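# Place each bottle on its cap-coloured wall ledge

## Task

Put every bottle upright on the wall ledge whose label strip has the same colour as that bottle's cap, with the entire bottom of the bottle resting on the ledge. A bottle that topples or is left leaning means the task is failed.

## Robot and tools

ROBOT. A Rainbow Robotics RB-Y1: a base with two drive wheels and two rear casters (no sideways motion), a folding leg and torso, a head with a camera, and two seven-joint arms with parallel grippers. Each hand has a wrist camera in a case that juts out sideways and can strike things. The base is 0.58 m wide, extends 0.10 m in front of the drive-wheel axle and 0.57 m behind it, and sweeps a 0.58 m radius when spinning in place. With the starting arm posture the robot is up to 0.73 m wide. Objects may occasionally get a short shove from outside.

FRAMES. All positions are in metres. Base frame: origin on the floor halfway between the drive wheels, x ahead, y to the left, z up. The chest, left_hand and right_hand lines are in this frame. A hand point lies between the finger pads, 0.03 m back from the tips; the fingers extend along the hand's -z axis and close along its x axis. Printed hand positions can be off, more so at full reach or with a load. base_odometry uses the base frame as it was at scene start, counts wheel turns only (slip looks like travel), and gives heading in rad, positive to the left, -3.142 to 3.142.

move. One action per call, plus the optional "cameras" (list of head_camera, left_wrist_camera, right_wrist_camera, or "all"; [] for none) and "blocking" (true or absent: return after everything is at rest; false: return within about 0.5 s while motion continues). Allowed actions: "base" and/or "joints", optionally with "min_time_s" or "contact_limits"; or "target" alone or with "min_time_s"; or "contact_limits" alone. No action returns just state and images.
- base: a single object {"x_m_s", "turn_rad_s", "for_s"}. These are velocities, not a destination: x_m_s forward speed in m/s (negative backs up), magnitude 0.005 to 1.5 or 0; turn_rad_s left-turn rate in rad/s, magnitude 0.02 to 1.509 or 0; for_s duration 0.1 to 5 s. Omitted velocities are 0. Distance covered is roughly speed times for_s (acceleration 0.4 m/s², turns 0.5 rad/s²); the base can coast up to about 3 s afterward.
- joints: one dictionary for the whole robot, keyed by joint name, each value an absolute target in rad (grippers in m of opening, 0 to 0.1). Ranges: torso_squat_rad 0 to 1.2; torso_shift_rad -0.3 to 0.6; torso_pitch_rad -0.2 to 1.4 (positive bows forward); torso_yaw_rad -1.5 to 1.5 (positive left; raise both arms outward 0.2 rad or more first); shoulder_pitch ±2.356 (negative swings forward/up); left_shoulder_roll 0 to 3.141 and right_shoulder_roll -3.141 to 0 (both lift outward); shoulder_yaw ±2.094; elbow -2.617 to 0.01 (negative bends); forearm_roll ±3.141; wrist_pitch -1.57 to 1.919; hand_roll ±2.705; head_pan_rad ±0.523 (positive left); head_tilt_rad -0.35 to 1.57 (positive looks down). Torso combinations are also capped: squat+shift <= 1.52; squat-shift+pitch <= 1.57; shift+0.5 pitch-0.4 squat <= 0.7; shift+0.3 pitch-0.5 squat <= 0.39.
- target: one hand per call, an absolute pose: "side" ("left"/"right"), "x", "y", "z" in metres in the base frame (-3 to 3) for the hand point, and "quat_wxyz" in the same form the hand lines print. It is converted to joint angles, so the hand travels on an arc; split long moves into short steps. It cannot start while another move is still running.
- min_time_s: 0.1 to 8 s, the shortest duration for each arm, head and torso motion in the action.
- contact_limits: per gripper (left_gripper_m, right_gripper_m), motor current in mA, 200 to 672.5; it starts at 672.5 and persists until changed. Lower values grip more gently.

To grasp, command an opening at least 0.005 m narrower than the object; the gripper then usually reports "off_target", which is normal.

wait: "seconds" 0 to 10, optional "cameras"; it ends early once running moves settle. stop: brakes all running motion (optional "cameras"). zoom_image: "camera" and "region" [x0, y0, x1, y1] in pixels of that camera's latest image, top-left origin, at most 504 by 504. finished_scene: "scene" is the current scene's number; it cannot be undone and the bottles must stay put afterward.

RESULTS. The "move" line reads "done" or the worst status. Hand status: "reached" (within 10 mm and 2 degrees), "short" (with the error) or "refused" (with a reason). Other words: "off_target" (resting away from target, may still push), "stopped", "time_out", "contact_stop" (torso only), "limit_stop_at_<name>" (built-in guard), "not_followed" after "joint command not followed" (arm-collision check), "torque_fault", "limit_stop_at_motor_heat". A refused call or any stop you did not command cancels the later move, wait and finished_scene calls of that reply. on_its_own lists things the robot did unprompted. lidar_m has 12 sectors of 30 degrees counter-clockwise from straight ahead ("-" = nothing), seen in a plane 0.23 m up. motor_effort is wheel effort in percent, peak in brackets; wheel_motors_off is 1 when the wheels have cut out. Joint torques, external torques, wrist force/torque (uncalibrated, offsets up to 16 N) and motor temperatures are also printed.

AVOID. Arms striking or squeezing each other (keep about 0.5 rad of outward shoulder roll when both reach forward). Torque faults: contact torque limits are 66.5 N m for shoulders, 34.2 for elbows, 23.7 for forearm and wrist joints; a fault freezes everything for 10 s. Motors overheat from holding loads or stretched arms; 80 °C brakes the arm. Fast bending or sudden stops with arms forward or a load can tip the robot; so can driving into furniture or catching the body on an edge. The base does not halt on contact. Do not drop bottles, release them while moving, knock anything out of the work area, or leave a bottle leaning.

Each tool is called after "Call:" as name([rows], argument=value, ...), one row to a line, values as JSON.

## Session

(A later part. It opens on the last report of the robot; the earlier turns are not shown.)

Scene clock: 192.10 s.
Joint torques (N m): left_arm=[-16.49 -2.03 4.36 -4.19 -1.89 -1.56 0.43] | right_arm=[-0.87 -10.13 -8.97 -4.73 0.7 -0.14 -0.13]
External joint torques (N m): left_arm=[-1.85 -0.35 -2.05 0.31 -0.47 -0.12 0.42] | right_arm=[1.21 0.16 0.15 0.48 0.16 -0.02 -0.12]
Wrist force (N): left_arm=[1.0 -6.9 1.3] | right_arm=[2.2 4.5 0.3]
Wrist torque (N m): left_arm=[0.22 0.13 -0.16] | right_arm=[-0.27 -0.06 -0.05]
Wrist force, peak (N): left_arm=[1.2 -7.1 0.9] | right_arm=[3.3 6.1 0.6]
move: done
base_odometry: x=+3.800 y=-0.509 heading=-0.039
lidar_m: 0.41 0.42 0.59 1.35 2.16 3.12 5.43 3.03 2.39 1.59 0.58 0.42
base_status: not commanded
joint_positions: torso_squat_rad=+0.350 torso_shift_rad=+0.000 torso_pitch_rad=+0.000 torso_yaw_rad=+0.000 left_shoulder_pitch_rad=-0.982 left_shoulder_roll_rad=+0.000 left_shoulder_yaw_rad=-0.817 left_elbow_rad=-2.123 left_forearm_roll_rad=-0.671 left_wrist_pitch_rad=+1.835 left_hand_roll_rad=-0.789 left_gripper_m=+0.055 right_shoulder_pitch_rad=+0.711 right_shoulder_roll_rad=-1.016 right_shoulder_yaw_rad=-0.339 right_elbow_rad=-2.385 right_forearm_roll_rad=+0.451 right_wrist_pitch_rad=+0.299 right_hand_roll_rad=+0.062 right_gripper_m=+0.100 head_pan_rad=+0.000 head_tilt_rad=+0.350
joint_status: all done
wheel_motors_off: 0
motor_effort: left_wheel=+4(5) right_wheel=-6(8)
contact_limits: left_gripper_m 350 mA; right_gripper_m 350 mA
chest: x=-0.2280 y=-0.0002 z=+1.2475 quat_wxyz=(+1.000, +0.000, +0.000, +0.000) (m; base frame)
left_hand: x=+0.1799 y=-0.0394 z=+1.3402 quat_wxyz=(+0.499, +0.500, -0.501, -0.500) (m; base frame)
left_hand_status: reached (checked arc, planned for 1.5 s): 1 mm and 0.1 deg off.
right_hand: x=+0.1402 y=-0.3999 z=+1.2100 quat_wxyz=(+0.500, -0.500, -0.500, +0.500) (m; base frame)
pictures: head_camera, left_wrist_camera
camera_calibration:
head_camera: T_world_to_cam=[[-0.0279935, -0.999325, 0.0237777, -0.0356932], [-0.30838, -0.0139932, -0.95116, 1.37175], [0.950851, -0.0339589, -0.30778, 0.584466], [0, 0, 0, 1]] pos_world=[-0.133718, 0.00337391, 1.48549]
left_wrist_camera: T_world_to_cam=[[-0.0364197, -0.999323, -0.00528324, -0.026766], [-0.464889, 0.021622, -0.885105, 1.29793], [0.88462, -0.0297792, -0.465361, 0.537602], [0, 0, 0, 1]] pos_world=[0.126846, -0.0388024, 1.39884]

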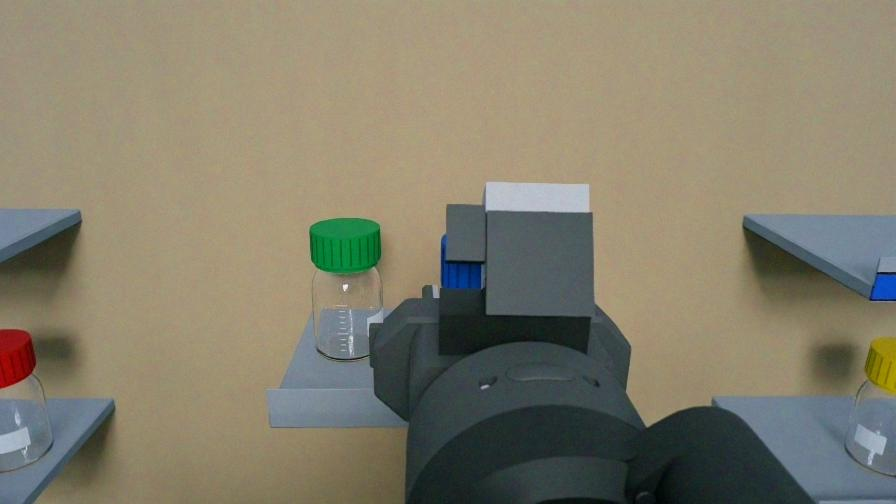

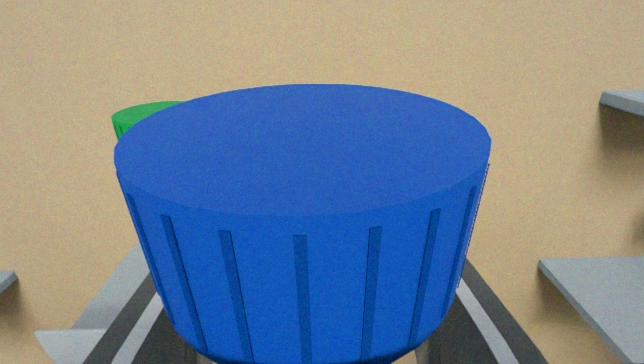

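Call:
move(target={"side":"left","x":0.24,"y":-0.045,"z":1.338,"quat_wxyz":[0.5,0.5,-0.5,-0.5]}, min_time_s=1.5, cameras=["head_camera", "left_wrist_camera"])

Call:
move(target={"side":"left","x":0.305,"y":-0.045,"z":1.335,"quat_wxyz":[0.5,0.5,-0.5,-0.5]}, min_time_s=1.5, cameras=["head_camera", "left_wrist_camera"])

Scene clock: 194.90 s.
Joint torques (N m): left_arm=[-18.87 0.81 8.72 -4.82 -1.64 -1.63 0.51] | right_arm=[-0.66 -10.02 -8.56 -4.69 0.52 -0.2 -0.15]
External joint torques (N m): left_arm=[-1.99 1.31 1.94 0.52 -0.08 -0.31 0.5] | right_arm=[1.42 0.27 0.57 0.52 -0.02 -0.07 -0.14]
Wrist force (N): left_arm=[0.8 -6.7 1.0] | right_arm=[2.4 4.6 0.6]
Wrist torque (N m): left_arm=[0.19 0.10 -0.17] | right_arm=[-0.29 -0.10 -0.04]
Wrist force, peak (N): left_arm=[1.1 -7.2 1.3] | right_arm=[3.8 5.2 0.6]
move: done
base_odometry: x=+3.800 y=-0.509 heading=-0.039
lidar_m: 0.40 0.42 0.59 1.35 2.16 3.13 5.43 3.03 2.39 1.59 0.58 0.42
base_status: not commanded
joint_positions: torso_squat_rad=+0.350 torso_shift_rad=+0.000 torso_pitch_rad=+0.000 torso_yaw_rad=+0.000 left_shoulder_pitch_rad=-1.017 left_shoulder_roll_rad=+0.039 left_shoulder_yaw_rad=-0.730 left_elbow_rad=-1.923 left_forearm_roll_rad=-0.576 left_wrist_pitch_rad=+1.645 left_hand_roll_rad=-0.706 left_gripper_m=+0.055 right_shoulder_pitch_rad=+0.711 right_shoulder_roll_rad=-1.016 right_shoulder_yaw_rad=-0.339 right_elbow_rad=-2.385 right_forearm_roll_rad=+0.451 right_wrist_pitch_rad=+0.299 right_hand_roll_rad=+0.062 right_gripper_m=+0.100 head_pan_rad=+0.000 head_tilt_rad=+0.350
joint_status: all done
wheel_motors_off: 0
motor_effort: left_wheel=+4(4) right_wheel=-7(8)
contact_limits: left_gripper_m 350 mA; right_gripper_m 350 mA
chest: x=-0.2280 y=-0.0002 z=+1.2475 quat_wxyz=(+1.000, +0.000, +0.000, +0.000) (m; base frame)
left_hand: x=+0.2398 y=-0.0452 z=+1.3379 quat_wxyz=(+0.500, +0.500, -0.500, -0.500) (m; base frame)
left_hand_status: reached (checked arc, planned for 1.5 s): 0 mm and 0.0 deg off.
right_hand: x=+0.1402 y=-0.3999 z=+1.2100 quat_wxyz=(+0.500, -0.500, -0.500, +0.500) (m; base frame)
pictures: head_camera, left_wrist_camera
camera_calibration:
head_camera: T_world_to_cam=[[-0.0279935, -0.999325, 0.0237777, -0.0356932], [-0.30838, -0.0139932, -0.95116, 1.37175], [0.950851, -0.0339589, -0.30778, 0.584466], [0, 0, 0, 1]] pos_world=[-0.133718, 0.00337391, 1.48549]
left_wrist_camera: T_world_to_cam=[[-0.0364786, -0.99932, -0.00528547, -0.0303702], [-0.466983, 0.021722, -0.884, 1.32298], [0.883514, -0.0297788, -0.467458, 0.48643], [0, 0, 0, 1]] pos_world=[0.186935, -0.0446021, 1.39674]

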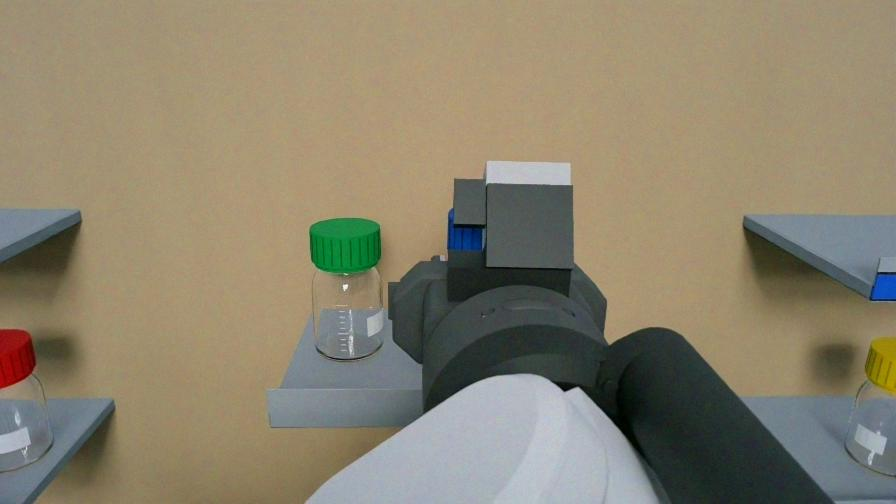

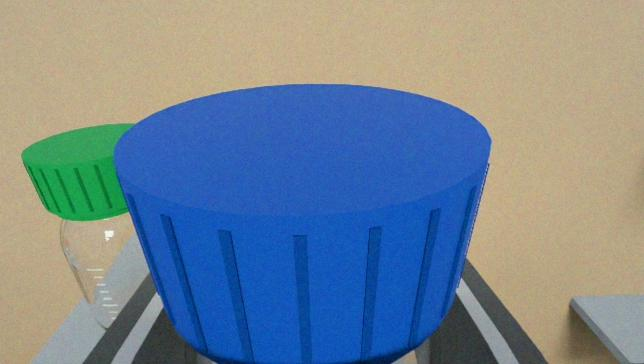

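Scene clock: 196.73 s.
Joint torques (N m): left_arm=[-21.62 2.95 8.72 -5.86 -1.72 -1.53 0.4] | right_arm=[-0.77 -10.03 -9.51 -4.74 0.54 -0.3 -0.32]
External joint torques (N m): left_arm=[-2.27 1.76 1.69 0.24 -0.1 -0.34 0.39] | right_arm=[1.31 0.26 -0.38 0.48 -0.01 -0.17 -0.31]
Wrist force (N): left_arm=[0.9 -6.7 1.3] | right_arm=[2.9 4.6 0.1]
Wrist torque (N m): left_arm=[0.21 0.11 -0.17] | right_arm=[-0.25 0.01 -0.10]
Wrist force, peak (N): left_arm=[1.1 -7.1 1.0] | right_arm=[3.8 5.3 1.0]
move: done
base_odometry: x=+3.800 y=-0.509 heading=-0.039
lidar_m: 0.40 0.43 0.58 1.35 2.16 3.14 5.43 3.04 2.39 1.59 0.58 0.43
base_status: not commanded
joint_positions: torso_squat_rad=+0.350 torso_shift_rad=+0.000 torso_pitch_rad=+0.000 torso_yaw_rad=+0.000 left_shoulder_pitch_rad=-1.081 left_shoulder_roll_rad=+0.074 left_shoulder_yaw_rad=-0.660 left_elbow_rad=-1.678 left_forearm_roll_rad=-0.503 left_wrist_pitch_rad=+1.437 left_hand_roll_rad=-0.624 left_gripper_m=+0.055 right_shoulder_pitch_rad=+0.711 right_shoulder_roll_rad=-1.016 right_shoulder_yaw_rad=-0.339 right_elbow_rad=-2.385 right_forearm_roll_rad=+0.451 right_wrist_pitch_rad=+0.299 right_hand_roll_rad=+0.062 right_gripper_m=+0.100 head_pan_rad=+0.000 head_tilt_rad=+0.350
joint_status: all done
wheel_motors_off: 0
motor_effort: left_wheel=+4(4) right_wheel=-7(8)
contact_limits: left_gripper_m 350 mA; right_gripper_m 350 mA
chest: x=-0.2280 y=-0.0002 z=+1.2475 quat_wxyz=(+1.000, +0.000, +0.000, +0.000) (m; base frame)
left_hand: x=+0.3048 y=-0.0452 z=+1.3349 quat_wxyz=(+0.500, +0.500, -0.500, -0.500) (m; base frame)
left_hand_status: reached (checked arc, planned for 1.5 s): 0 mm and 0.0 deg off.
right_hand: x=+0.1402 y=-0.3999 z=+1.2100 quat_wxyz=(+0.500, -0.500, -0.500, +0.500) (m; base frame)
pictures: head_camera, left_wrist_camera
camera_calibration:
head_camera: T_world_to_cam=[[-0.0279935, -0.999325, 0.0237777, -0.0356932], [-0.30838, -0.0139932, -0.95116, 1.37175], [0.950851, -0.0339589, -0.30778, 0.584466], [0, 0, 0, 1]] pos_world=[-0.133718, 0.00337391, 1.48549]
left_wrist_camera: T_world_to_cam=[[-0.0364786, -0.99932, -0.00528547, -0.028015], [-0.466983, 0.021722, -0.884, 1.35068], [0.883514, -0.0297788, -0.467458, 0.427599], [0, 0, 0, 1]] pos_world=[0.251935, -0.0446021, 1.39374]

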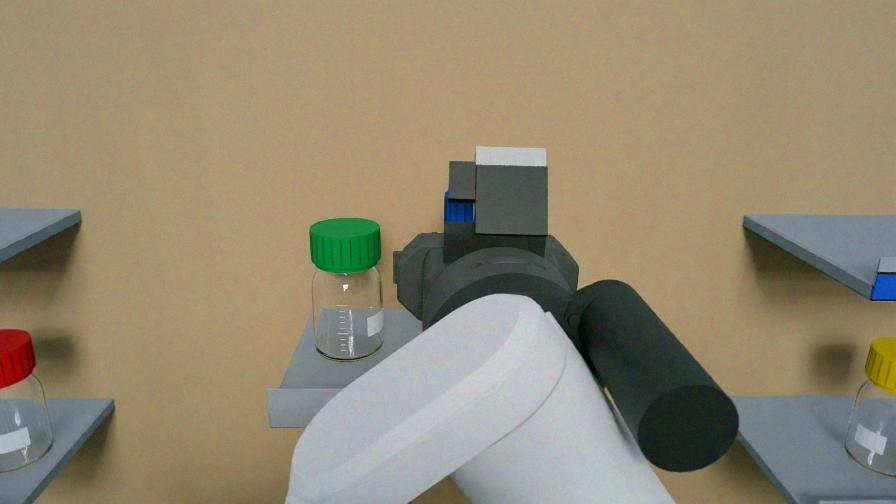

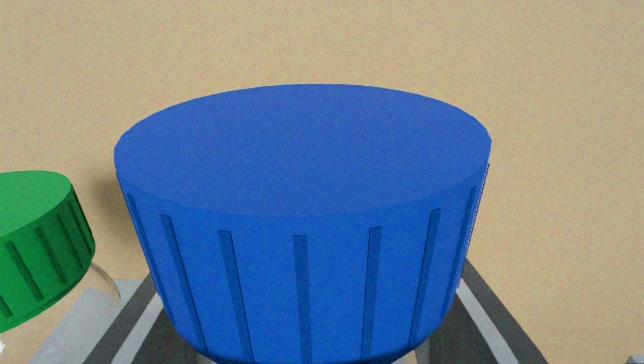

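Call:
move(target={"side":"left","x":0.305,"y":-0.048,"z":1.312,"quat_wxyz":[0.5,0.5,-0.5,-0.5]}, min_time_s=1.2)

Call:
move(target={"side":"left","x":0.305,"y":-0.048,"z":1.306,"quat_wxyz":[0.5,0.5,-0.5,-0.5]}, min_time_s=0.8, cameras=["left_wrist_camera"])

Scene clock: 198.83 s.
Joint torques (N m): left_arm=[-19.62 0.3 5.22 -6.02 -2.01 -1.56 0.59] | right_arm=[-0.57 -10.22 -9.05 -4.81 0.54 -0.25 -0.21]
External joint torques (N m): left_arm=[-0.46 -0.25 -1.83 0.39 -0.35 -0.44 0.58] | right_arm=[1.51 0.07 0.08 0.4 -0.01 -0.12 -0.2]
Wrist force (N): left_arm=[1.1 -6.9 1.2] | right_arm=[3.3 4.8 0.7]
Wrist torque (N m): left_arm=[0.23 0.14 -0.16] | right_arm=[-0.31 0.07 -0.07]
Wrist force, peak (N): left_arm=[0.9 -7.0 1.2] | right_arm=[3.7 5.7 0.1]
move: done
base_odometry: x=+3.800 y=-0.509 heading=-0.039
lidar_m: 0.41 0.42 0.58 1.34 2.16 3.12 5.43 3.03 2.39 1.59 0.58 0.42
base_status: not commanded
joint_positions: torso_squat_rad=+0.350 torso_shift_rad=+0.000 torso_pitch_rad=+0.000 torso_yaw_rad=+0.000 left_shoulder_pitch_rad=-1.036 left_shoulder_roll_rad=+0.072 left_shoulder_yaw_rad=-0.700 left_elbow_rad=-1.669 left_forearm_roll_rad=-0.538 left_wrist_pitch_rad=+1.414 left_hand_roll_rad=-0.582 left_gripper_m=+0.055 right_shoulder_pitch_rad=+0.711 right_shoulder_roll_rad=-1.016 right_shoulder_yaw_rad=-0.339 right_elbow_rad=-2.385 right_forearm_roll_rad=+0.451 right_wrist_pitch_rad=+0.299 right_hand_roll_rad=+0.062 right_gripper_m=+0.100 head_pan_rad=+0.000 head_tilt_rad=+0.350
joint_status: all done
wheel_motors_off: 0
motor_effort: left_wheel=+3(5) right_wheel=-7(8)
contact_limits: left_gripper_m 350 mA; right_gripper_m 350 mA
chest: x=-0.2280 y=-0.0002 z=+1.2475 quat_wxyz=(+1.000, +0.000, +0.000, +0.000) (m; base frame)
left_hand: x=+0.3045 y=-0.0480 z=+1.3125 quat_wxyz=(+0.500, +0.499, -0.500, -0.501) (m; base frame)
left_hand_status: reached (checked arc, planned for 1.2 s): 1 mm and 0.2 deg off.
right_hand: x=+0.1402 y=-0.3999 z=+1.2100 quat_wxyz=(+0.500, -0.500, -0.500, +0.500) (m; base frame)
pictures: none

Scene clock: 199.97 s.
Joint torques (N m): left_arm=[-19.75 2.26 4.82 -6.02 -2.16 -1.51 0.61] | right_arm=[-0.74 -10.66 -9.1 -4.82 0.59 -0.31 -0.08]
External joint torques (N m): left_arm=[-0.64 1.88 -2.22 0.48 -0.49 -0.41 0.6] | right_arm=[1.34 -0.37 0.03 0.4 0.05 -0.18 -0.07]
Wrist force (N): left_arm=[0.9 -6.5 1.1] | right_arm=[2.9 4.8 0.5]
Wrist torque (N m): left_arm=[0.17 0.11 -0.13] | right_arm=[-0.28 0.01 -0.08]
Wrist force, peak (N): left_arm=[1.0 -7.0 1.1] | right_arm=[4.0 5.5 1.1]
move: done
base_odometry: x=+3.800 y=-0.509 heading=-0.039
lidar_m: 0.40 0.42 0.58 1.35 2.17 3.13 5.43 3.03 2.39 1.59 0.59 0.42
base_status: not commanded
joint_positions: torso_squat_rad=+0.350 torso_shift_rad=+0.000 torso_pitch_rad=+0.000 torso_yaw_rad=+0.000 left_shoulder_pitch_rad=-1.023 left_shoulder_roll_rad=+0.072 left_shoulder_yaw_rad=-0.712 left_elbow_rad=-1.664 left_forearm_roll_rad=-0.552 left_wrist_pitch_rad=+1.405 left_hand_roll_rad=-0.567 left_gripper_m=+0.055 right_shoulder_pitch_rad=+0.711 right_shoulder_roll_rad=-1.016 right_shoulder_yaw_rad=-0.339 right_elbow_rad=-2.385 right_forearm_roll_rad=+0.451 right_wrist_pitch_rad=+0.299 right_hand_roll_rad=+0.062 right_gripper_m=+0.100 head_pan_rad=+0.000 head_tilt_rad=+0.350
joint_status: all done
wheel_motors_off: 0
motor_effort: left_wheel=+4(4) right_wheel=-7(8)
contact_limits: left_gripper_m 350 mA; right_gripper_m 350 mA
chest: x=-0.2280 y=-0.0002 z=+1.2475 quat_wxyz=(+1.000, +0.000, +0.000, +0.000) (m; base frame)
left_hand: x=+0.3049 y=-0.0481 z=+1.3063 quat_wxyz=(+0.500, +0.500, -0.500, -0.500) (m; base frame)
left_hand_status: reached (checked arc, planned for 0.8 s): 0 mm and 0.0 deg off.
right_hand: x=+0.1402 y=-0.3999 z=+1.2100 quat_wxyz=(+0.500, -0.500, -0.500, +0.500) (m; base frame)
pictures: left_wrist_camera
camera_calibration:
left_wrist_camera: T_world_to_cam=[[-0.036465, -0.999324, -0.00461209, -0.0319865], [-0.467001, 0.0211206, -0.884004, 1.32549], [0.883505, -0.0300814, -0.467456, 0.41404], [0, 0, 0, 1]] pos_world=[0.252035, -0.0475052, 1.36514]

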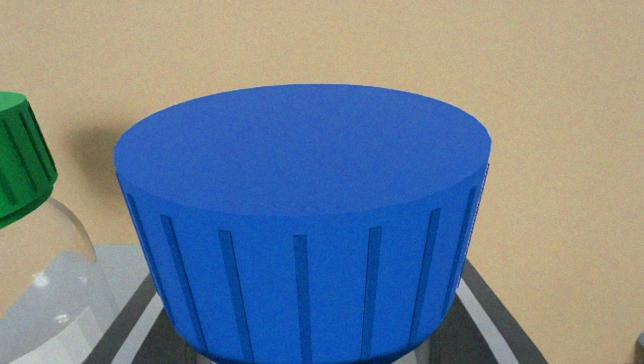

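Call:
move(target={"side":"left","x":0.305,"y":-0.048,"z":1.302,"quat_wxyz":[0.5,0.5,-0.5,-0.5]}, min_time_s=0.6)

Call:
move(target={"side":"left","x":0.305,"y":-0.048,"z":1.299,"quat_wxyz":[0.5,0.5,-0.5,-0.5]}, min_time_s=0.6)

Call:
move(target={"side":"left","x":0.305,"y":-0.048,"z":1.2965,"quat_wxyz":[0.5,0.5,-0.5,-0.5]}, min_time_s=0.6, cameras=["left_wrist_camera"])

Scene clock: 201.23 s.
Joint torques (N m): left_arm=[-19.6 2.52 5.16 -6.18 -2.06 -1.57 0.61] | right_arm=[-0.58 -10.45 -9.4 -4.44 0.41 -0.18 0.08]
External joint torques (N m): left_arm=[-0.52 2.25 -1.88 0.37 -0.38 -0.49 0.6] | right_arm=[1.5 -0.16 -0.27 0.78 -0.14 -0.06 0.09]
Wrist force (N): left_arm=[1.2 -6.6 1.2] | right_arm=[2.5 4.9 0.3]
Wrist torque (N m): left_arm=[0.19 0.14 -0.16] | right_arm=[-0.30 -0.09 -0.04]
Wrist force, peak (N): left_arm=[1.1 -6.9 1.1] | right_arm=[3.8 6.0 0.3]
move: done
base_odometry: x=+3.800 y=-0.509 heading=-0.039
lidar_m: 0.40 0.42 0.59 1.35 2.16 3.13 5.44 3.03 2.39 1.58 0.59 0.42
base_status: not commanded
joint_positions: torso_squat_rad=+0.350 torso_shift_rad=+0.000 torso_pitch_rad=+0.000 torso_yaw_rad=+0.000 left_shoulder_pitch_rad=-1.014 left_shoulder_roll_rad=+0.072 left_shoulder_yaw_rad=-0.718 left_elbow_rad=-1.662 left_forearm_roll_rad=-0.559 left_wrist_pitch_rad=+1.400 left_hand_roll_rad=-0.559 left_gripper_m=+0.055 right_shoulder_pitch_rad=+0.711 right_shoulder_roll_rad=-1.016 right_shoulder_yaw_rad=-0.339 right_elbow_rad=-2.385 right_forearm_roll_rad=+0.451 right_wrist_pitch_rad=+0.299 right_hand_roll_rad=+0.062 right_gripper_m=+0.100 head_pan_rad=+0.000 head_tilt_rad=+0.350
joint_status: all done
wheel_motors_off: 0
motor_effort: left_wheel=+4(5) right_wheel=-6(8)
contact_limits: left_gripper_m 350 mA; right_gripper_m 350 mA
chest: x=-0.2280 y=-0.0002 z=+1.2475 quat_wxyz=(+1.000, +0.000, +0.000, +0.000) (m; base frame)
left_hand: x=+0.3049 y=-0.0481 z=+1.3023 quat_wxyz=(+0.500, +0.500, -0.500, -0.500) (m; base frame)
left_hand_status: reached (checked arc, planned for 0.6 s): 0 mm and 0.0 deg off.
right_hand: x=+0.1402 y=-0.3999 z=+1.2100 quat_wxyz=(+0.500, -0.500, -0.500, +0.500) (m; base frame)
pictures: none

Scene clock: 202.17 s.
Joint torques (N m): left_arm=[-16.42 1.62 3.37 -5.1 -0.98 -0.73 0.52] | right_arm=[-0.44 -10.3 -8.69 -4.84 0.46 -0.28 -0.11]
External joint torques (N m): left_arm=[2.64 1.42 -3.67 1.49 0.7 0.34 0.5] | right_arm=[1.64 0 0.43 0.38 -0.08 -0.16 -0.11]
Wrist force (N): left_arm=[0.9 -0.1 -1.0] | right_arm=[2.2 5.1 1.3]
Wrist torque (N m): left_arm=[0.19 0.14 -0.18] | right_arm=[-0.34 -0.07 -0.06]
Wrist force, peak (N): left_arm=[0.8 -7.0 1.2] | right_arm=[3.3 5.4 0.8]
move: done
base_odometry: x=+3.800 y=-0.509 heading=-0.039
lidar_m: 0.39 0.43 0.59 1.35 2.16 3.13 5.43 3.03 2.39 1.59 0.58 0.43
base_status: not commanded
joint_positions: torso_squat_rad=+0.350 torso_shift_rad=+0.000 torso_pitch_rad=+0.000 torso_yaw_rad=+0.000 left_shoulder_pitch_rad=-1.008 left_shoulder_roll_rad=+0.073 left_shoulder_yaw_rad=-0.723 left_elbow_rad=-1.661 left_forearm_roll_rad=-0.564 left_wrist_pitch_rad=+1.396 left_hand_roll_rad=-0.553 left_gripper_m=+0.055 right_shoulder_pitch_rad=+0.711 right_shoulder_roll_rad=-1.016 right_shoulder_yaw_rad=-0.339 right_elbow_rad=-2.385 right_forearm_roll_rad=+0.451 right_wrist_pitch_rad=+0.299 right_hand_roll_rad=+0.062 right_gripper_m=+0.100 head_pan_rad=+0.000 head_tilt_rad=+0.350
joint_status: all done
wheel_motors_off: 0
motor_effort: left_wheel=+4(4) right_wheel=-7(8)
contact_limits: left_gripper_m 350 mA; right_gripper_m 350 mA
chest: x=-0.2280 y=-0.0002 z=+1.2475 quat_wxyz=(+1.000, +0.000, +0.000, +0.000) (m; base frame)
left_hand: x=+0.3049 y=-0.0481 z=+1.2999 quat_wxyz=(+0.500, +0.500, -0.501, -0.500) (m; base frame)
left_hand_status: reached (checked arc, planned for 0.6 s): 1 mm and 0.1 deg off.
right_hand: x=+0.1402 y=-0.3999 z=+1.2100 quat_wxyz=(+0.500, -0.500, -0.500, +0.500) (m; base frame)
pictures: none

Scene clock: 203.10 s.
Joint torques (N m): left_arm=[-9.25 0.06 -0.07 -2.74 1.46 0.81 0.71] | right_arm=[-0.77 -10.16 -8.77 -4.8 0.51 -0.1 -0.23]
External joint torques (N m): left_arm=[9.79 -0.11 -7.11 3.87 3.15 1.88 0.7] | right_arm=[1.31 0.14 0.36 0.41 -0.04 0.02 -0.22]
Wrist force (N): left_arm=[0.2 12.7 -5.8] | right_arm=[3.2 4.8 0.6]
Wrist torque (N m): left_arm=[0.17 0.08 -0.24] | right_arm=[-0.27 0.05 -0.09]
Wrist force, peak (N): left_arm=[0.4 13.1 -6.1] | right_arm=[4.0 5.6 0.5]
move: done
base_odometry: x=+3.800 y=-0.509 heading=-0.039
lidar_m: 0.40 0.43 0.59 1.35 2.16 3.13 5.44 3.03 2.40 1.59 0.58 0.43
base_status: not commanded
joint_positions: torso_squat_rad=+0.350 torso_shift_rad=+0.000 torso_pitch_rad=+0.000 torso_yaw_rad=+0.000 left_shoulder_pitch_rad=-1.005 left_shoulder_roll_rad=+0.074 left_shoulder_yaw_rad=-0.727 left_elbow_rad=-1.661 left_forearm_roll_rad=-0.569 left_wrist_pitch_rad=+1.393 left_hand_roll_rad=-0.548 left_gripper_m=+0.055 right_shoulder_pitch_rad=+0.711 right_shoulder_roll_rad=-1.016 right_shoulder_yaw_rad=-0.339 right_elbow_rad=-2.385 right_forearm_roll_rad=+0.451 right_wrist_pitch_rad=+0.299 right_hand_roll_rad=+0.062 right_gripper_m=+0.100 head_pan_rad=+0.000 head_tilt_rad=+0.350
joint_status: all done
wheel_motors_off: 0
motor_effort: left_wheel=+4(4) right_wheel=-7(8)
contact_limits: left_gripper_m 350 mA; right_gripper_m 350 mA
chest: x=-0.2281 y=-0.0002 z=+1.2475 quat_wxyz=(+1.000, +0.000, +0.000, +0.000) (m; base frame)
left_hand: x=+0.3049 y=-0.0481 z=+1.2988 quat_wxyz=(+0.499, +0.500, -0.502, -0.499) (m; base frame)
left_hand_status: reached (checked arc, planned for 0.6 s): 2 mm and 0.3 deg off.
right_hand: x=+0.1401 y=-0.3999 z=+1.2100 quat_wxyz=(+0.500, -0.500, -0.500, +0.500) (m; base frame)
pictures: left_wrist_camera
camera_calibration:
left_wrist_camera: T_world_to_cam=[[-0.0365176, -0.999327, -0.00360558, -0.0332913], [-0.463228, 0.0201241, -0.886011, 1.3202], [0.885487, -0.0306848, -0.46365, 0.404953], [0, 0, 0, 1]] pos_world=[0.251755, -0.0474107, 1.35734]

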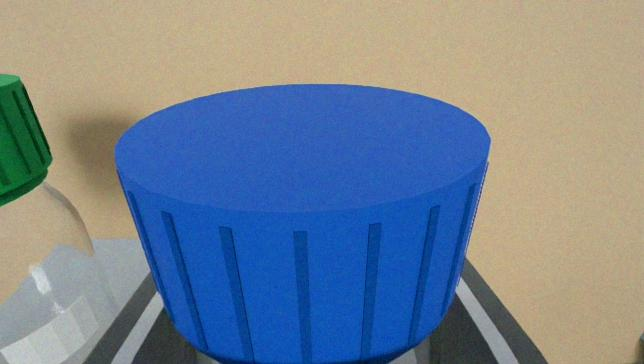

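Call:
move(target={"side":"left","x":0.305,"y":-0.048,"z":1.299,"quat_wxyz":[0.5,0.5,-0.5,-0.5]}, min_time_s=0.6)

Call:
move(joints={"left_gripper_m":0.074}, cameras=["left_wrist_camera"])

Scene clock: 204.50 s.
Joint torques (N m): left_arm=[-15.63 0.35 5.62 -5.39 0.23 -0.26 0.35] | right_arm=[-0.61 -10.25 -9.02 -5.06 0.53 -0.33 -0.06]
External joint torques (N m): left_arm=[3.41 0.17 -1.43 1.2 1.92 0.81 0.34] | right_arm=[1.47 0.05 0.1 0.15 -0.01 -0.2 -0.05]
Wrist force (N): left_arm=[-0.4 3.7 -2.3] | right_arm=[2.7 5.4 0.2]
Wrist torque (N m): left_arm=[0.16 0.11 -0.26] | right_arm=[-0.31 0.02 -0.06]
Wrist force, peak (N): left_arm=[0.5 12.9 -5.8] | right_arm=[3.4 5.7 0.4]
move: done
base_odometry: x=+3.800 y=-0.509 heading=-0.039
lidar_m: 0.40 0.42 0.58 1.35 2.15 3.13 5.44 3.03 2.39 1.59 0.59 0.42
base_status: not commanded
joint_positions: torso_squat_rad=+0.350 torso_shift_rad=+0.000 torso_pitch_rad=+0.000 torso_yaw_rad=+0.000 left_shoulder_pitch_rad=-1.006 left_shoulder_roll_rad=+0.074 left_shoulder_yaw_rad=-0.726 left_elbow_rad=-1.661 left_forearm_roll_rad=-0.569 left_wrist_pitch_rad=+1.393 left_hand_roll_rad=-0.548 left_gripper_m=+0.055 right_shoulder_pitch_rad=+0.711 right_shoulder_roll_rad=-1.016 right_shoulder_yaw_rad=-0.339 right_elbow_rad=-2.385 right_forearm_roll_rad=+0.451 right_wrist_pitch_rad=+0.299 right_hand_roll_rad=+0.062 right_gripper_m=+0.100 head_pan_rad=+0.000 head_tilt_rad=+0.350
joint_status: all done
wheel_motors_off: 0
motor_effort: left_wheel=+4(4) right_wheel=-7(8)
contact_limits: left_gripper_m 350 mA; right_gripper_m 350 mA
chest: x=-0.2281 y=-0.0002 z=+1.2475 quat_wxyz=(+1.000, +0.000, +0.000, +0.000) (m; base frame)
left_hand: x=+0.3048 y=-0.0482 z=+1.2997 quat_wxyz=(+0.499, +0.501, -0.502, -0.498) (m; base frame)
left_hand_status: reached (checked arc, planned for 0.6 s): 1 mm and 0.4 deg off.
right_hand: x=+0.1401 y=-0.3999 z=+1.2100 quat_wxyz=(+0.500, -0.500, -0.500, +0.500) (m; base frame)
pictures: none

Scene clock: 205.17 s.
Joint torques (N m): left_arm=[-18.81 0.65 5.83 -6 -1.47 -0.89 0.42] | right_arm=[-0.36 -10.23 -8.73 -4.69 0.64 -0.09 -0.03]
External joint torques (N m): left_arm=[0.24 0.48 -1.22 0.6 0.22 0.17 0.4] | right_arm=[1.73 0.07 0.4 0.52 0.1 0.03 -0.02]
Wrist force (N): left_arm=[1.0 -5.0 1.0] | right_arm=[3.5 4.6 1.4]
Wrist torque (N m): left_arm=[0.16 0.12 -0.14] | right_arm=[-0.30 0.07 -0.09]
Wrist force, peak (N): left_arm=[1.1 -6.0 1.0] | right_arm=[3.0 5.7 0.1]
move: done
base_odometry: x=+3.800 y=-0.509 heading=-0.039
lidar_m: 0.41 0.42 0.58 1.35 2.17 3.13 5.43 3.03 2.39 1.59 0.58 0.42
base_status: not commanded
joint_positions: torso_squat_rad=+0.350 torso_shift_rad=+0.000 torso_pitch_rad=+0.000 torso_yaw_rad=+0.000 left_shoulder_pitch_rad=-1.005 left_shoulder_roll_rad=+0.074 left_shoulder_yaw_rad=-0.726 left_elbow_rad=-1.661 left_forearm_roll_rad=-0.569 left_wrist_pitch_rad=+1.393 left_hand_roll_rad=-0.548 left_gripper_m=+0.074 right_shoulder_pitch_rad=+0.711 right_shoulder_roll_rad=-1.016 right_shoulder_yaw_rad=-0.339 right_elbow_rad=-2.385 right_forearm_roll_rad=+0.451 right_wrist_pitch_rad=+0.299 right_hand_roll_rad=+0.062 right_gripper_m=+0.100 head_pan_rad=+0.000 head_tilt_rad=+0.350
joint_status: all done
wheel_motors_off: 0
motor_effort: left_wheel=+4(4) right_wheel=-7(8)
contact_limits: left_gripper_m 350 mA; right_gripper_m 350 mA
chest: x=-0.2281 y=-0.0002 z=+1.2475 quat_wxyz=(+1.000, +0.000, +0.000, +0.000) (m; base frame)
left_hand: x=+0.3049 y=-0.0481 z=+1.2992 quat_wxyz=(+0.499, +0.501, -0.502, -0.498) (m; base frame)
right_hand: x=+0.1401 y=-0.3999 z=+1.2100 quat_wxyz=(+0.500, -0.500, -0.500, +0.500) (m; base frame)
pictures: left_wrist_camera
camera_calibration:
left_wrist_camera: T_world_to_cam=[[-0.0366028, -0.999324, -0.00336397, -0.0336012], [-0.462558, 0.0199261, -0.886365, 1.32081], [0.885833, -0.0308874, -0.462975, 0.404211], [0, 0, 0, 1]] pos_world=[0.251658, -0.047412, 1.35775]

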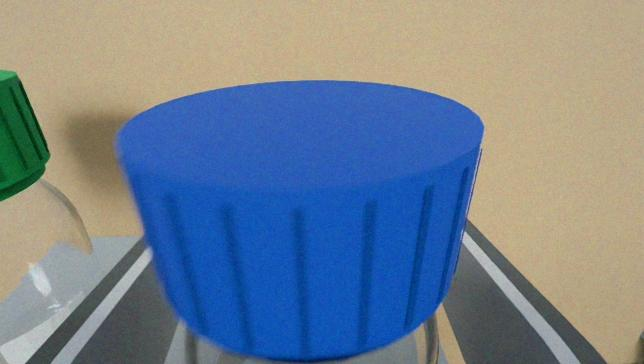

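Call:
wait(seconds=0.5, cameras=["left_wrist_camera", "head_camera"])

Scene clock: 205.87 s.
Joint torques (N m): left_arm=[-18.79 0.44 5.81 -5.97 -1.5 -0.82 0.36] | right_arm=[-1 -10.39 -8.82 -4.83 0.63 -0.26 -0.24]
External joint torques (N m): left_arm=[0.26 0.27 -1.24 0.63 0.19 0.24 0.35] | right_arm=[1.08 -0.1 0.3 0.38 0.08 -0.13 -0.24]
Wrist force (N): left_arm=[0.8 -5.2 1.1] | right_arm=[2.8 5.5 0.2]
Wrist torque (N m): left_arm=[0.21 0.10 -0.15] | right_arm=[-0.36 -0.02 -0.06]
Wrist force, peak (N): left_arm=[0.8 -5.5 1.2] | right_arm=[3.9 5.5 0.8]
base_odometry: x=+3.800 y=-0.509 heading=-0.039
lidar_m: 0.40 0.42 0.58 1.35 2.17 3.13 5.43 3.04 2.40 1.59 0.58 0.42
base_status: not commanded
joint_positions: torso_squat_rad=+0.350 torso_shift_rad=+0.000 torso_pitch_rad=+0.000 torso_yaw_rad=+0.000 left_shoulder_pitch_rad=-1.005 left_shoulder_roll_rad=+0.074 left_shoulder_yaw_rad=-0.726 left_elbow_rad=-1.661 left_forearm_roll_rad=-0.569 left_wrist_pitch_rad=+1.393 left_hand_roll_rad=-0.548 left_gripper_m=+0.074 right_shoulder_pitch_rad=+0.711 right_shoulder_roll_rad=-1.016 right_shoulder_yaw_rad=-0.339 right_elbow_rad=-2.385 right_forearm_roll_rad=+0.451 right_wrist_pitch_rad=+0.299 right_hand_roll_rad=+0.062 right_gripper_m=+0.100 head_pan_rad=+0.000 head_tilt_rad=+0.350
joint_status: all done
wheel_motors_off: 0
motor_effort: left_wheel=+4(4) right_wheel=-7(8)
contact_limits: left_gripper_m 350 mA; right_gripper_m 350 mA
chest: x=-0.2281 y=-0.0002 z=+1.2475 quat_wxyz=(+1.000, +0.000, +0.000, +0.000) (m; base frame)
left_hand: x=+0.3049 y=-0.0481 z=+1.2992 quat_wxyz=(+0.499, +0.501, -0.502, -0.498) (m; base frame)
right_hand: x=+0.1401 y=-0.3999 z=+1.2100 quat_wxyz=(+0.500, -0.500, -0.500, +0.500) (m; base frame)
wait: 0.50 s; at rest by 0.07 s
pictures: head_camera, left_wrist_camera
camera_calibration:
head_camera: T_world_to_cam=[[-0.027997, -0.999325, 0.0237756, -0.0356957], [-0.30829, -0.0139933, -0.95119, 1.37187], [0.95088, -0.0339602, -0.30769, 0.584462], [0, 0, 0, 1]] pos_world=[-0.133818, 0.00337392, 1.48559]
left_wrist_camera: T_world_to_cam=[[-0.0366028, -0.999324, -0.00336397, -0.0336012], [-0.462558, 0.0199261, -0.886365, 1.32081], [0.885833, -0.0308874, -0.462975, 0.404211], [0, 0, 0, 1]] pos_world=[0.251658, -0.047412, 1.35775]

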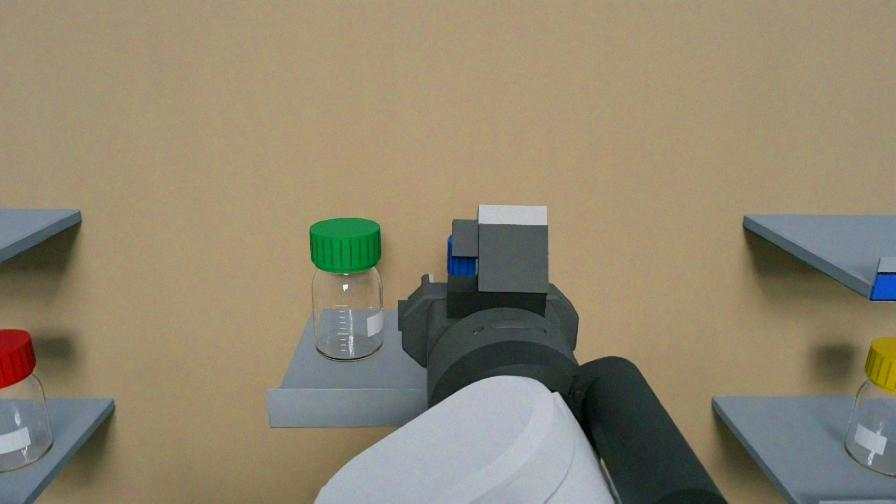

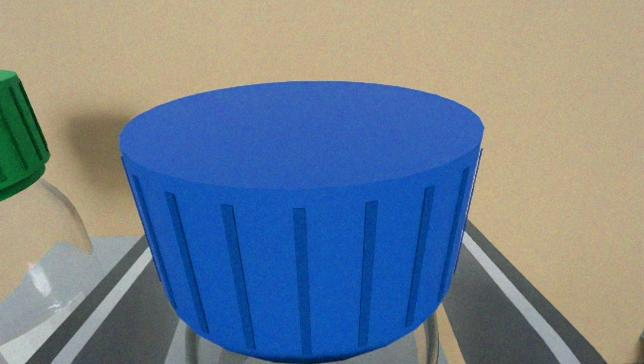

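Call:
move(target={"side":"left","x":0.302,"y":-0.048,"z":1.304,"quat_wxyz":[0.5,0.5,-0.5,-0.5]}, min_time_s=0.8)

Call:
move(target={"side":"left","x":0.25,"y":-0.047,"z":1.306,"quat_wxyz":[0.5,0.5,-0.5,-0.5]}, min_time_s=1.5, cameras=["left_wrist_camera"])

Call:
move(target={"side":"left","x":0.18,"y":-0.045,"z":1.315,"quat_wxyz":[0.5,0.5,-0.5,-0.5]}, min_time_s=1.5, cameras=["left_wrist_camera"])

Scene clock: 208.53 s.
Joint torques (N m): left_arm=[-20.58 -0.24 8.95 -7.36 -1.4 -1 0.03] | right_arm=[-0.57 -10.44 -8.7 -4.83 0.6 -0.36 -0.18]
External joint torques (N m): left_arm=[-1.6 -0.47 1.91 -0.86 0.27 0.09 0.01] | right_arm=[1.52 -0.14 0.42 0.39 0.05 -0.24 -0.17]
Wrist force (N): left_arm=[0.8 -5.3 1.2] | right_arm=[3.8 4.8 0.1]
Wrist torque (N m): left_arm=[0.22 0.10 -0.03] | right_arm=[-0.35 0.14 -0.06]
Wrist force, peak (N): left_arm=[1.1 -5.5 1.2] | right_arm=[3.2 6.1 0.8]
move: done
base_odometry: x=+3.800 y=-0.509 heading=-0.039
lidar_m: 0.41 0.42 0.58 1.35 2.16 3.13 5.44 3.03 2.39 1.59 0.58 0.42
base_status: not commanded
joint_positions: torso_squat_rad=+0.350 torso_shift_rad=+0.000 torso_pitch_rad=+0.000 torso_yaw_rad=+0.000 left_shoulder_pitch_rad=-1.013 left_shoulder_roll_rad=+0.072 left_shoulder_yaw_rad=-0.719 left_elbow_rad=-1.675 left_forearm_roll_rad=-0.559 left_wrist_pitch_rad=+1.411 left_hand_roll_rad=-0.566 left_gripper_m=+0.074 right_shoulder_pitch_rad=+0.711 right_shoulder_roll_rad=-1.016 right_shoulder_yaw_rad=-0.339 right_elbow_rad=-2.385 right_forearm_roll_rad=+0.451 right_wrist_pitch_rad=+0.299 right_hand_roll_rad=+0.062 right_gripper_m=+0.100 head_pan_rad=+0.000 head_tilt_rad=+0.350
joint_status: all done
wheel_motors_off: 0
motor_effort: left_wheel=+4(4) right_wheel=-7(8)
contact_limits: left_gripper_m 350 mA; right_gripper_m 350 mA
chest: x=-0.2281 y=-0.0002 z=+1.2475 quat_wxyz=(+1.000, +0.000, +0.000, +0.000) (m; base frame)
left_hand: x=+0.3021 y=-0.0480 z=+1.3039 quat_wxyz=(+0.500, +0.500, -0.500, -0.500) (m; base frame)
left_hand_status: reached (checked arc, planned for 0.8 s): 0 mm and 0.0 deg off.
right_hand: x=+0.1401 y=-0.3999 z=+1.2100 quat_wxyz=(+0.500, -0.500, -0.500, +0.500) (m; base frame)
pictures: none

Scene clock: 210.37 s.
Joint torques (N m): left_arm=[-16.91 -1.35 4.34 -6.88 -1.7 -1.19 -0.06] | right_arm=[-0.79 -9.85 -8.57 -4.78 0.55 -0.23 -0.06]
External joint torques (N m): left_arm=[0.06 -0.15 -2.46 -0.83 -0.06 0.02 -0.07] | right_arm=[1.29 0.44 0.55 0.43 0 -0.11 -0.06]
Wrist force (N): left_arm=[0.5 -5.2 0.9] | right_arm=[3.1 4.4 1.2]
Wrist torque (N m): left_arm=[0.21 0.08 -0.04] | right_arm=[-0.26 0.00 -0.05]
Wrist force, peak (N): left_arm=[1.0 -5.6 1.1] | right_arm=[3.6 6.0 0.8]
move: done
base_odometry: x=+3.800 y=-0.509 heading=-0.039
lidar_m: 0.41 0.43 0.59 1.34 2.16 3.13 5.43 3.03 2.39 1.58 0.58 0.43
base_status: not commanded
joint_positions: torso_squat_rad=+0.350 torso_shift_rad=+0.000 torso_pitch_rad=+0.000 torso_yaw_rad=+0.000 left_shoulder_pitch_rad=-0.949 left_shoulder_roll_rad=+0.052 left_shoulder_yaw_rad=-0.778 left_elbow_rad=-1.875 left_forearm_roll_rad=-0.617 left_wrist_pitch_rad=+1.568 left_hand_roll_rad=-0.634 left_gripper_m=+0.074 right_shoulder_pitch_rad=+0.711 right_shoulder_roll_rad=-1.016 right_shoulder_yaw_rad=-0.339 right_elbow_rad=-2.385 right_forearm_roll_rad=+0.451 right_wrist_pitch_rad=+0.299 right_hand_roll_rad=+0.062 right_gripper_m=+0.100 head_pan_rad=+0.000 head_tilt_rad=+0.350
joint_status: all done
wheel_motors_off: 0
motor_effort: left_wheel=+4(5) right_wheel=-8(8)
contact_limits: left_gripper_m 350 mA; right_gripper_m 350 mA
chest: x=-0.2281 y=-0.0002 z=+1.2475 quat_wxyz=(+1.000, +0.000, +0.000, +0.000) (m; base frame)
left_hand: x=+0.2509 y=-0.0471 z=+1.3062 quat_wxyz=(+0.500, +0.500, -0.500, -0.500) (m; base frame)
left_hand_status: reached (checked arc, planned for 1.5 s): 1 mm and 0.1 deg off.
right_hand: x=+0.1401 y=-0.3999 z=+1.2100 quat_wxyz=(+0.500, -0.500, -0.500, +0.500) (m; base frame)
pictures: left_wrist_camera
camera_calibration:
left_wrist_camera: T_world_to_cam=[[-0.0355579, -0.99936, -0.00396264, -0.0340267], [-0.46693, 0.0201192, -0.884065, 1.30019], [0.883579, -0.0295852, -0.467347, 0.461592], [0, 0, 0, 1]] pos_world=[0.198035, -0.0465073, 1.36504]

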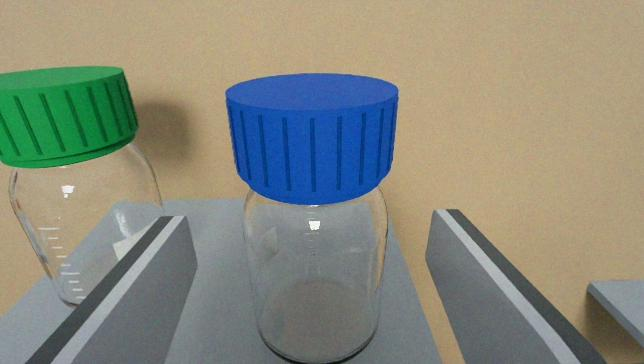

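Scene clock: 212.20 s.
Joint torques (N m): left_arm=[-13.68 -2.76 4.28 -5.78 -1.6 -1.43 0.01] | right_arm=[-0.36 -10.46 -8.62 -4.75 0.45 -0.31 -0.05]
External joint torques (N m): left_arm=[0.65 -0.14 -2.07 -0.64 -0.1 -0.06 0] | right_arm=[1.72 -0.16 0.51 0.47 -0.1 -0.18 -0.04]
Wrist force (N): left_arm=[1.0 -5.3 1.1] | right_arm=[3.0 4.5 -0.2]
Wrist torque (N m): left_arm=[0.22 0.12 -0.04] | right_arm=[-0.23 0.04 -0.07]
Wrist force, peak (N): left_arm=[0.9 -5.6 1.0] | right_arm=[4.6 4.7 0.2]
move: done
base_odometry: x=+3.800 y=-0.509 heading=-0.039
lidar_m: 0.40 0.42 0.58 1.35 2.17 3.13 5.44 3.03 2.39 1.58 0.58 0.42
base_status: not commanded
joint_positions: torso_squat_rad=+0.350 torso_shift_rad=+0.000 torso_pitch_rad=+0.000 torso_yaw_rad=+0.000 left_shoulder_pitch_rad=-0.915 left_shoulder_roll_rad=+0.000 left_shoulder_yaw_rad=-0.879 left_elbow_rad=-2.100 left_forearm_roll_rad=-0.719 left_wrist_pitch_rad=+1.793 left_hand_roll_rad=-0.739 left_gripper_m=+0.074 right_shoulder_pitch_rad=+0.711 right_shoulder_roll_rad=-1.016 right_shoulder_yaw_rad=-0.339 right_elbow_rad=-2.385 right_forearm_roll_rad=+0.451 right_wrist_pitch_rad=+0.299 right_hand_roll_rad=+0.062 right_gripper_m=+0.100 head_pan_rad=+0.000 head_tilt_rad=+0.350
joint_status: all done
wheel_motors_off: 0
motor_effort: left_wheel=+4(4) right_wheel=-7(8)
contact_limits: left_gripper_m 350 mA; right_gripper_m 350 mA
chest: x=-0.2281 y=-0.0002 z=+1.2475 quat_wxyz=(+1.000, +0.000, +0.000, +0.000) (m; base frame)
left_hand: x=+0.1801 y=-0.0449 z=+1.3152 quat_wxyz=(+0.500, +0.500, -0.500, -0.500) (m; base frame)
left_hand_status: reached (checked arc, planned for 1.5 s): 0 mm and 0.0 deg off.
right_hand: x=+0.1401 y=-0.3999 z=+1.2100 quat_wxyz=(+0.500, -0.500, -0.500, +0.500) (m; base frame)
pictures: left_wrist_camera
camera_calibration:
left_wrist_camera: T_world_to_cam=[[-0.0356603, -0.999352, -0.00482594, -0.0331064], [-0.466509, 0.0209168, -0.884269, 1.27531], [0.883797, -0.029282, -0.466953, 0.527864], [0, 0, 0, 1]] pos_world=[0.127237, -0.0443035, 1.37404]

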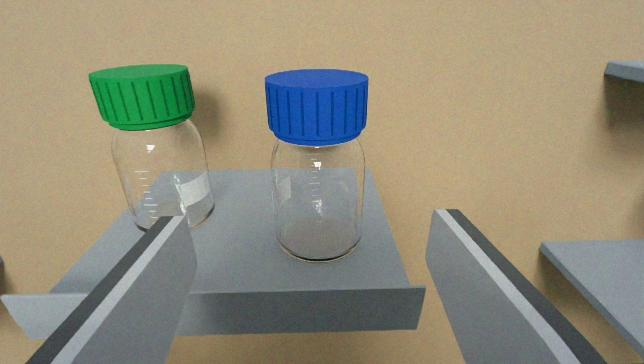

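Call:
move(target={"side":"left","x":0.172,"y":0.05,"z":1.33,"quat_wxyz":[0.5,0.5,-0.5,-0.5]}, min_time_s=1.5)

Call:
move(target={"side":"left","x":0.162,"y":0.15,"z":1.29,"quat_wxyz":[0.519,0.547,-0.478,-0.451]}, min_time_s=1.8)

Call:
move(target={"side":"left","x":0.14,"y":0.28,"z":1.23,"quat_wxyz":[0.425,0.502,-0.569,-0.493]}, min_time_s=2.0)

Call:
move(target={"side":"left","x":0.13,"y":0.365,"z":1.205,"quat_wxyz":[0.5,0.5,-0.5,-0.5]}, min_time_s=1.5, cameras=["left_wrist_camera", "head_camera"])

Scene clock: 216.77 s.
Joint torques (N m): left_arm=[-13.73 1.15 6.76 -4.63 -1.23 -1.53 0.2] | right_arm=[-0.66 -9.8 -8.76 -4.71 0.5 -0.28 -0.13]
External joint torques (N m): left_arm=[0.13 1.49 1.18 -0.68 0.06 0.04 0.18] | right_arm=[1.42 0.5 0.37 0.5 -0.05 -0.15 -0.12]
Wrist force (N): left_arm=[0.9 -5.1 1.1] | right_arm=[2.9 4.7 -0.1]
Wrist torque (N m): left_arm=[0.19 0.11 -0.03] | right_arm=[-0.30 0.05 -0.07]
Wrist force, peak (N): left_arm=[1.4 -5.6 1.4] | right_arm=[3.7 5.4 0.9]
move: done
base_odometry: x=+3.800 y=-0.509 heading=-0.039
lidar_m: 0.40 0.42 0.58 1.35 2.17 3.12 5.43 3.03 2.39 1.59 0.58 0.42
base_status: not commanded
joint_positions: torso_squat_rad=+0.350 torso_shift_rad=+0.000 torso_pitch_rad=+0.000 torso_yaw_rad=+0.000 left_shoulder_pitch_rad=-0.791 left_shoulder_roll_rad=+0.212 left_shoulder_yaw_rad=-0.736 left_elbow_rad=-2.448 left_forearm_roll_rad=-0.598 left_wrist_pitch_rad=+1.823 left_hand_roll_rad=-0.884 left_gripper_m=+0.074 right_shoulder_pitch_rad=+0.711 right_shoulder_roll_rad=-1.016 right_shoulder_yaw_rad=-0.339 right_elbow_rad=-2.385 right_forearm_roll_rad=+0.451 right_wrist_pitch_rad=+0.299 right_hand_roll_rad=+0.062 right_gripper_m=+0.100 head_pan_rad=+0.000 head_tilt_rad=+0.350
joint_status: all done
wheel_motors_off: 0
motor_effort: left_wheel=+4(4) right_wheel=-8(9)
contact_limits: left_gripper_m 350 mA; right_gripper_m 350 mA
chest: x=-0.2281 y=-0.0002 z=+1.2475 quat_wxyz=(+1.000, +0.000, +0.000, +0.000) (m; base frame)
left_hand: x=+0.1719 y=+0.0498 z=+1.3301 quat_wxyz=(+0.500, +0.500, -0.500, -0.500) (m; base frame)
left_hand_status: reached (checked arc, planned for 1.5 s): 0 mm and 0.1 deg off.
right_hand: x=+0.1401 y=-0.3999 z=+1.2100 quat_wxyz=(+0.500, -0.500, -0.500, +0.500) (m; base frame)
pictures: none

Scene clock: 218.90 s.
Joint torques (N m): left_arm=[-11.58 3.81 3.18 -5.86 -1.67 -1.59 0.53] | right_arm=[-0.72 -10.86 -8.99 -4.69 0.59 -0.41 -0.23]
External joint torques (N m): left_arm=[0.29 1.52 -2.46 -0.73 -0.16 -0.23 0.52] | right_arm=[1.36 -0.57 0.14 0.52 0.04 -0.29 -0.22]
Wrist force (N): left_arm=[1.0 -4.9 1.3] | right_arm=[3.3 4.4 0.1]
Wrist torque (N m): left_arm=[0.16 0.13 -0.15] | right_arm=[-0.24 0.05 -0.09]
Wrist force, peak (N): left_arm=[1.0 -5.6 1.3] | right_arm=[3.7 5.5 0.6]
move: done
base_odometry: x=+3.800 y=-0.509 heading=-0.039
lidar_m: 0.40 0.42 0.59 1.35 2.16 3.12 5.43 3.03 2.39 1.58 0.57 0.43
base_status: not commanded
joint_positions: torso_squat_rad=+0.350 torso_shift_rad=+0.000 torso_pitch_rad=+0.000 torso_yaw_rad=+0.000 left_shoulder_pitch_rad=-0.513 left_shoulder_roll_rad=+0.515 left_shoulder_yaw_rad=-0.755 left_elbow_rad=-2.617 left_forearm_roll_rad=-0.709 left_wrist_pitch_rad=+1.715 left_hand_roll_rad=-0.733 left_gripper_m=+0.074 right_shoulder_pitch_rad=+0.711 right_shoulder_roll_rad=-1.016 right_shoulder_yaw_rad=-0.339 right_elbow_rad=-2.385 right_forearm_roll_rad=+0.451 right_wrist_pitch_rad=+0.299 right_hand_roll_rad=+0.062 right_gripper_m=+0.100 head_pan_rad=+0.000 head_tilt_rad=+0.350
joint_status: all done
wheel_motors_off: 0
motor_effort: left_wheel=+4(4) right_wheel=-7(8)
contact_limits: left_gripper_m 350 mA; right_gripper_m 350 mA
chest: x=-0.2281 y=-0.0002 z=+1.2475 quat_wxyz=(+1.000, +0.000, +0.000, +0.000) (m; base frame)
left_hand: x=+0.1620 y=+0.1497 z=+1.2902 quat_wxyz=(+0.520, +0.549, -0.476, -0.449) (m; base frame)
left_hand_status: reached (checked arc, planned for 1.8 s): 0 mm and 0.4 deg off.
right_hand: x=+0.1401 y=-0.3999 z=+1.2100 quat_wxyz=(+0.500, -0.500, -0.500, +0.500) (m; base frame)
pictures: none

Scene clock: 221.23 s.
Joint torques (N m): left_arm=[-6.52 13.05 8.98 -4.28 -1.51 1.13 0.27] | right_arm=[-0.69 -10.32 -9.06 -4.69 0.56 -0.21 -0.25]
External joint torques (N m): left_arm=[0.06 1.7 1.2 0.44 -0.06 0.04 0.26] | right_arm=[1.4 -0.02 0.07 0.52 0.01 -0.08 -0.24]
Wrist force (N): left_arm=[1.3 -5.0 2.2] | right_arm=[3.3 5.5 0.5]
Wrist torque (N m): left_arm=[0.19 0.16 -0.16] | right_arm=[-0.35 0.04 -0.07]
Wrist force, peak (N): left_arm=[1.2 -5.5 2.4] | right_arm=[3.7 5.3 0.4]
move: done
base_odometry: x=+3.800 y=-0.509 heading=-0.039
lidar_m: 0.40 0.42 0.58 1.35 2.17 3.13 5.43 3.03 2.39 1.59 0.58 0.42
base_status: not commanded
joint_positions: torso_squat_rad=+0.350 torso_shift_rad=+0.000 torso_pitch_rad=+0.000 torso_yaw_rad=+0.000 left_shoulder_pitch_rad=+0.178 left_shoulder_roll_rad=+1.579 left_shoulder_yaw_rad=-0.570 left_elbow_rad=-2.554 left_forearm_roll_rad=-1.080 left_wrist_pitch_rad=+1.049 left_hand_roll_rad=+0.552 left_gripper_m=+0.074 right_shoulder_pitch_rad=+0.711 right_shoulder_roll_rad=-1.016 right_shoulder_yaw_rad=-0.339 right_elbow_rad=-2.385 right_forearm_roll_rad=+0.451 right_wrist_pitch_rad=+0.299 right_hand_roll_rad=+0.062 right_gripper_m=+0.100 head_pan_rad=+0.000 head_tilt_rad=+0.350
joint_status: all done
wheel_motors_off: 0
motor_effort: left_wheel=+4(4) right_wheel=-7(8)
contact_limits: left_gripper_m 350 mA; right_gripper_m 350 mA
chest: x=-0.2281 y=-0.0002 z=+1.2475 quat_wxyz=(+1.000, +0.000, +0.000, +0.000) (m; base frame)
left_hand: x=+0.1399 y=+0.2796 z=+1.2298 quat_wxyz=(+0.426, +0.502, -0.568, -0.494) (m; base frame)
left_hand_status: reached (checked arc, planned for 2.0 s): 1 mm and 0.2 deg off.
right_hand: x=+0.1401 y=-0.3999 z=+1.2100 quat_wxyz=(+0.500, -0.500, -0.500, +0.500) (m; base frame)
pictures: none

Scene clock: 223.07 s.
Joint torques (N m): left_arm=[-6.23 13.87 8.04 -1.51 -0.97 1.64 0.41] | right_arm=[-0.65 -10.26 -8.59 -4.65 0.44 -0.25 -0.14]
External joint torques (N m): left_arm=[0.43 1.98 1.52 0.39 0.19 0.03 0.4] | right_arm=[1.43 0.03 0.54 0.56 -0.1 -0.13 -0.13]
Wrist force (N): left_arm=[0.8 -5.1 1.1] | right_arm=[3.5 4.3 1.0]
Wrist torque (N m): left_arm=[0.20 0.08 -0.18] | right_arm=[-0.26 0.06 -0.09]
Wrist force, peak (N): left_arm=[0.9 -5.5 1.9] | right_arm=[3.9 5.2 0.2]
move: done
base_odometry: x=+3.800 y=-0.509 heading=-0.039
lidar_m: 0.40 0.43 0.58 1.35 2.17 3.13 5.43 3.03 2.39 1.59 0.58 0.42
base_status: not commanded
joint_positions: torso_squat_rad=+0.350 torso_shift_rad=+0.000 torso_pitch_rad=+0.000 torso_yaw_rad=+0.000 left_shoulder_pitch_rad=+0.366 left_shoulder_roll_rad=+1.949 left_shoulder_yaw_rad=-0.556 left_elbow_rad=-2.496 left_forearm_roll_rad=-1.018 left_wrist_pitch_rad=+1.210 left_hand_roll_rad=+0.913 left_gripper_m=+0.074 right_shoulder_pitch_rad=+0.711 right_shoulder_roll_rad=-1.016 right_shoulder_yaw_rad=-0.339 right_elbow_rad=-2.385 right_forearm_roll_rad=+0.451 right_wrist_pitch_rad=+0.299 right_hand_roll_rad=+0.062 right_gripper_m=+0.100 head_pan_rad=+0.000 head_tilt_rad=+0.350
joint_status: all done
wheel_motors_off: 0
motor_effort: left_wheel=+4(4) right_wheel=-7(8)
contact_limits: left_gripper_m 350 mA; right_gripper_m 350 mA
chest: x=-0.2281 y=-0.0002 z=+1.2475 quat_wxyz=(+1.000, +0.000, +0.000, +0.000) (m; base frame)
left_hand: x=+0.1301 y=+0.3646 z=+1.2049 quat_wxyz=(+0.501, +0.501, -0.499, -0.499) (m; base frame)
left_hand_status: reached (checked arc, planned for 1.5 s): 0 mm and 0.2 deg off.
right_hand: x=+0.1401 y=-0.3999 z=+1.2100 quat_wxyz=(+0.500, -0.500, -0.500, +0.500) (m; base frame)
pictures: head_camera, left_wrist_camera
camera_calibration:
head_camera: T_world_to_cam=[[-0.027997, -0.999325, 0.0237756, -0.0356957], [-0.30829, -0.0139933, -0.95119, 1.37187], [0.95088, -0.0339602, -0.30769, 0.584462], [0, 0, 0, 1]] pos_world=[-0.133818, 0.00337392, 1.48559]
left_wrist_camera: T_world_to_cam=[[-0.0325487, -0.999454, -0.00576113, 0.374599], [-0.466945, 0.0203027, -0.884053, 1.14587], [0.883687, -0.0260847, -0.46735, 0.531881], [0, 0, 0, 1]] pos_world=[0.0772332, 0.365004, 1.26374]

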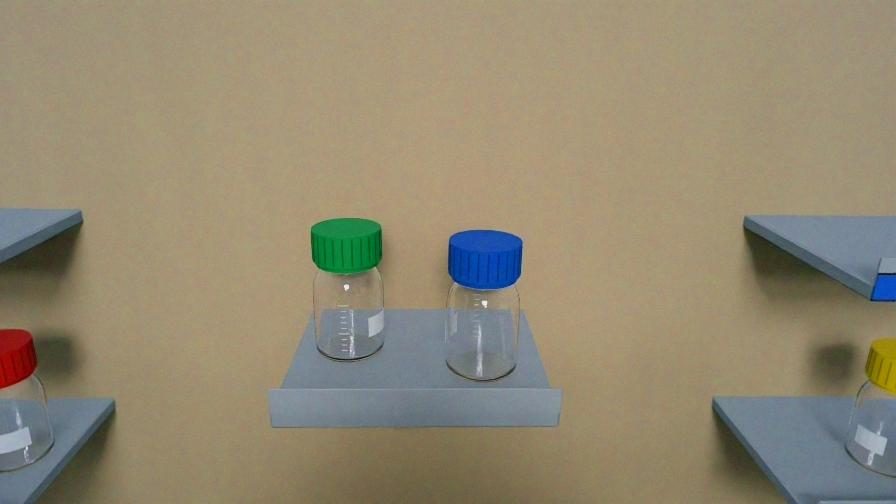

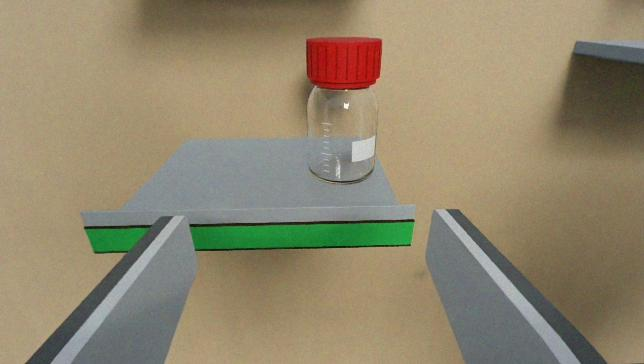

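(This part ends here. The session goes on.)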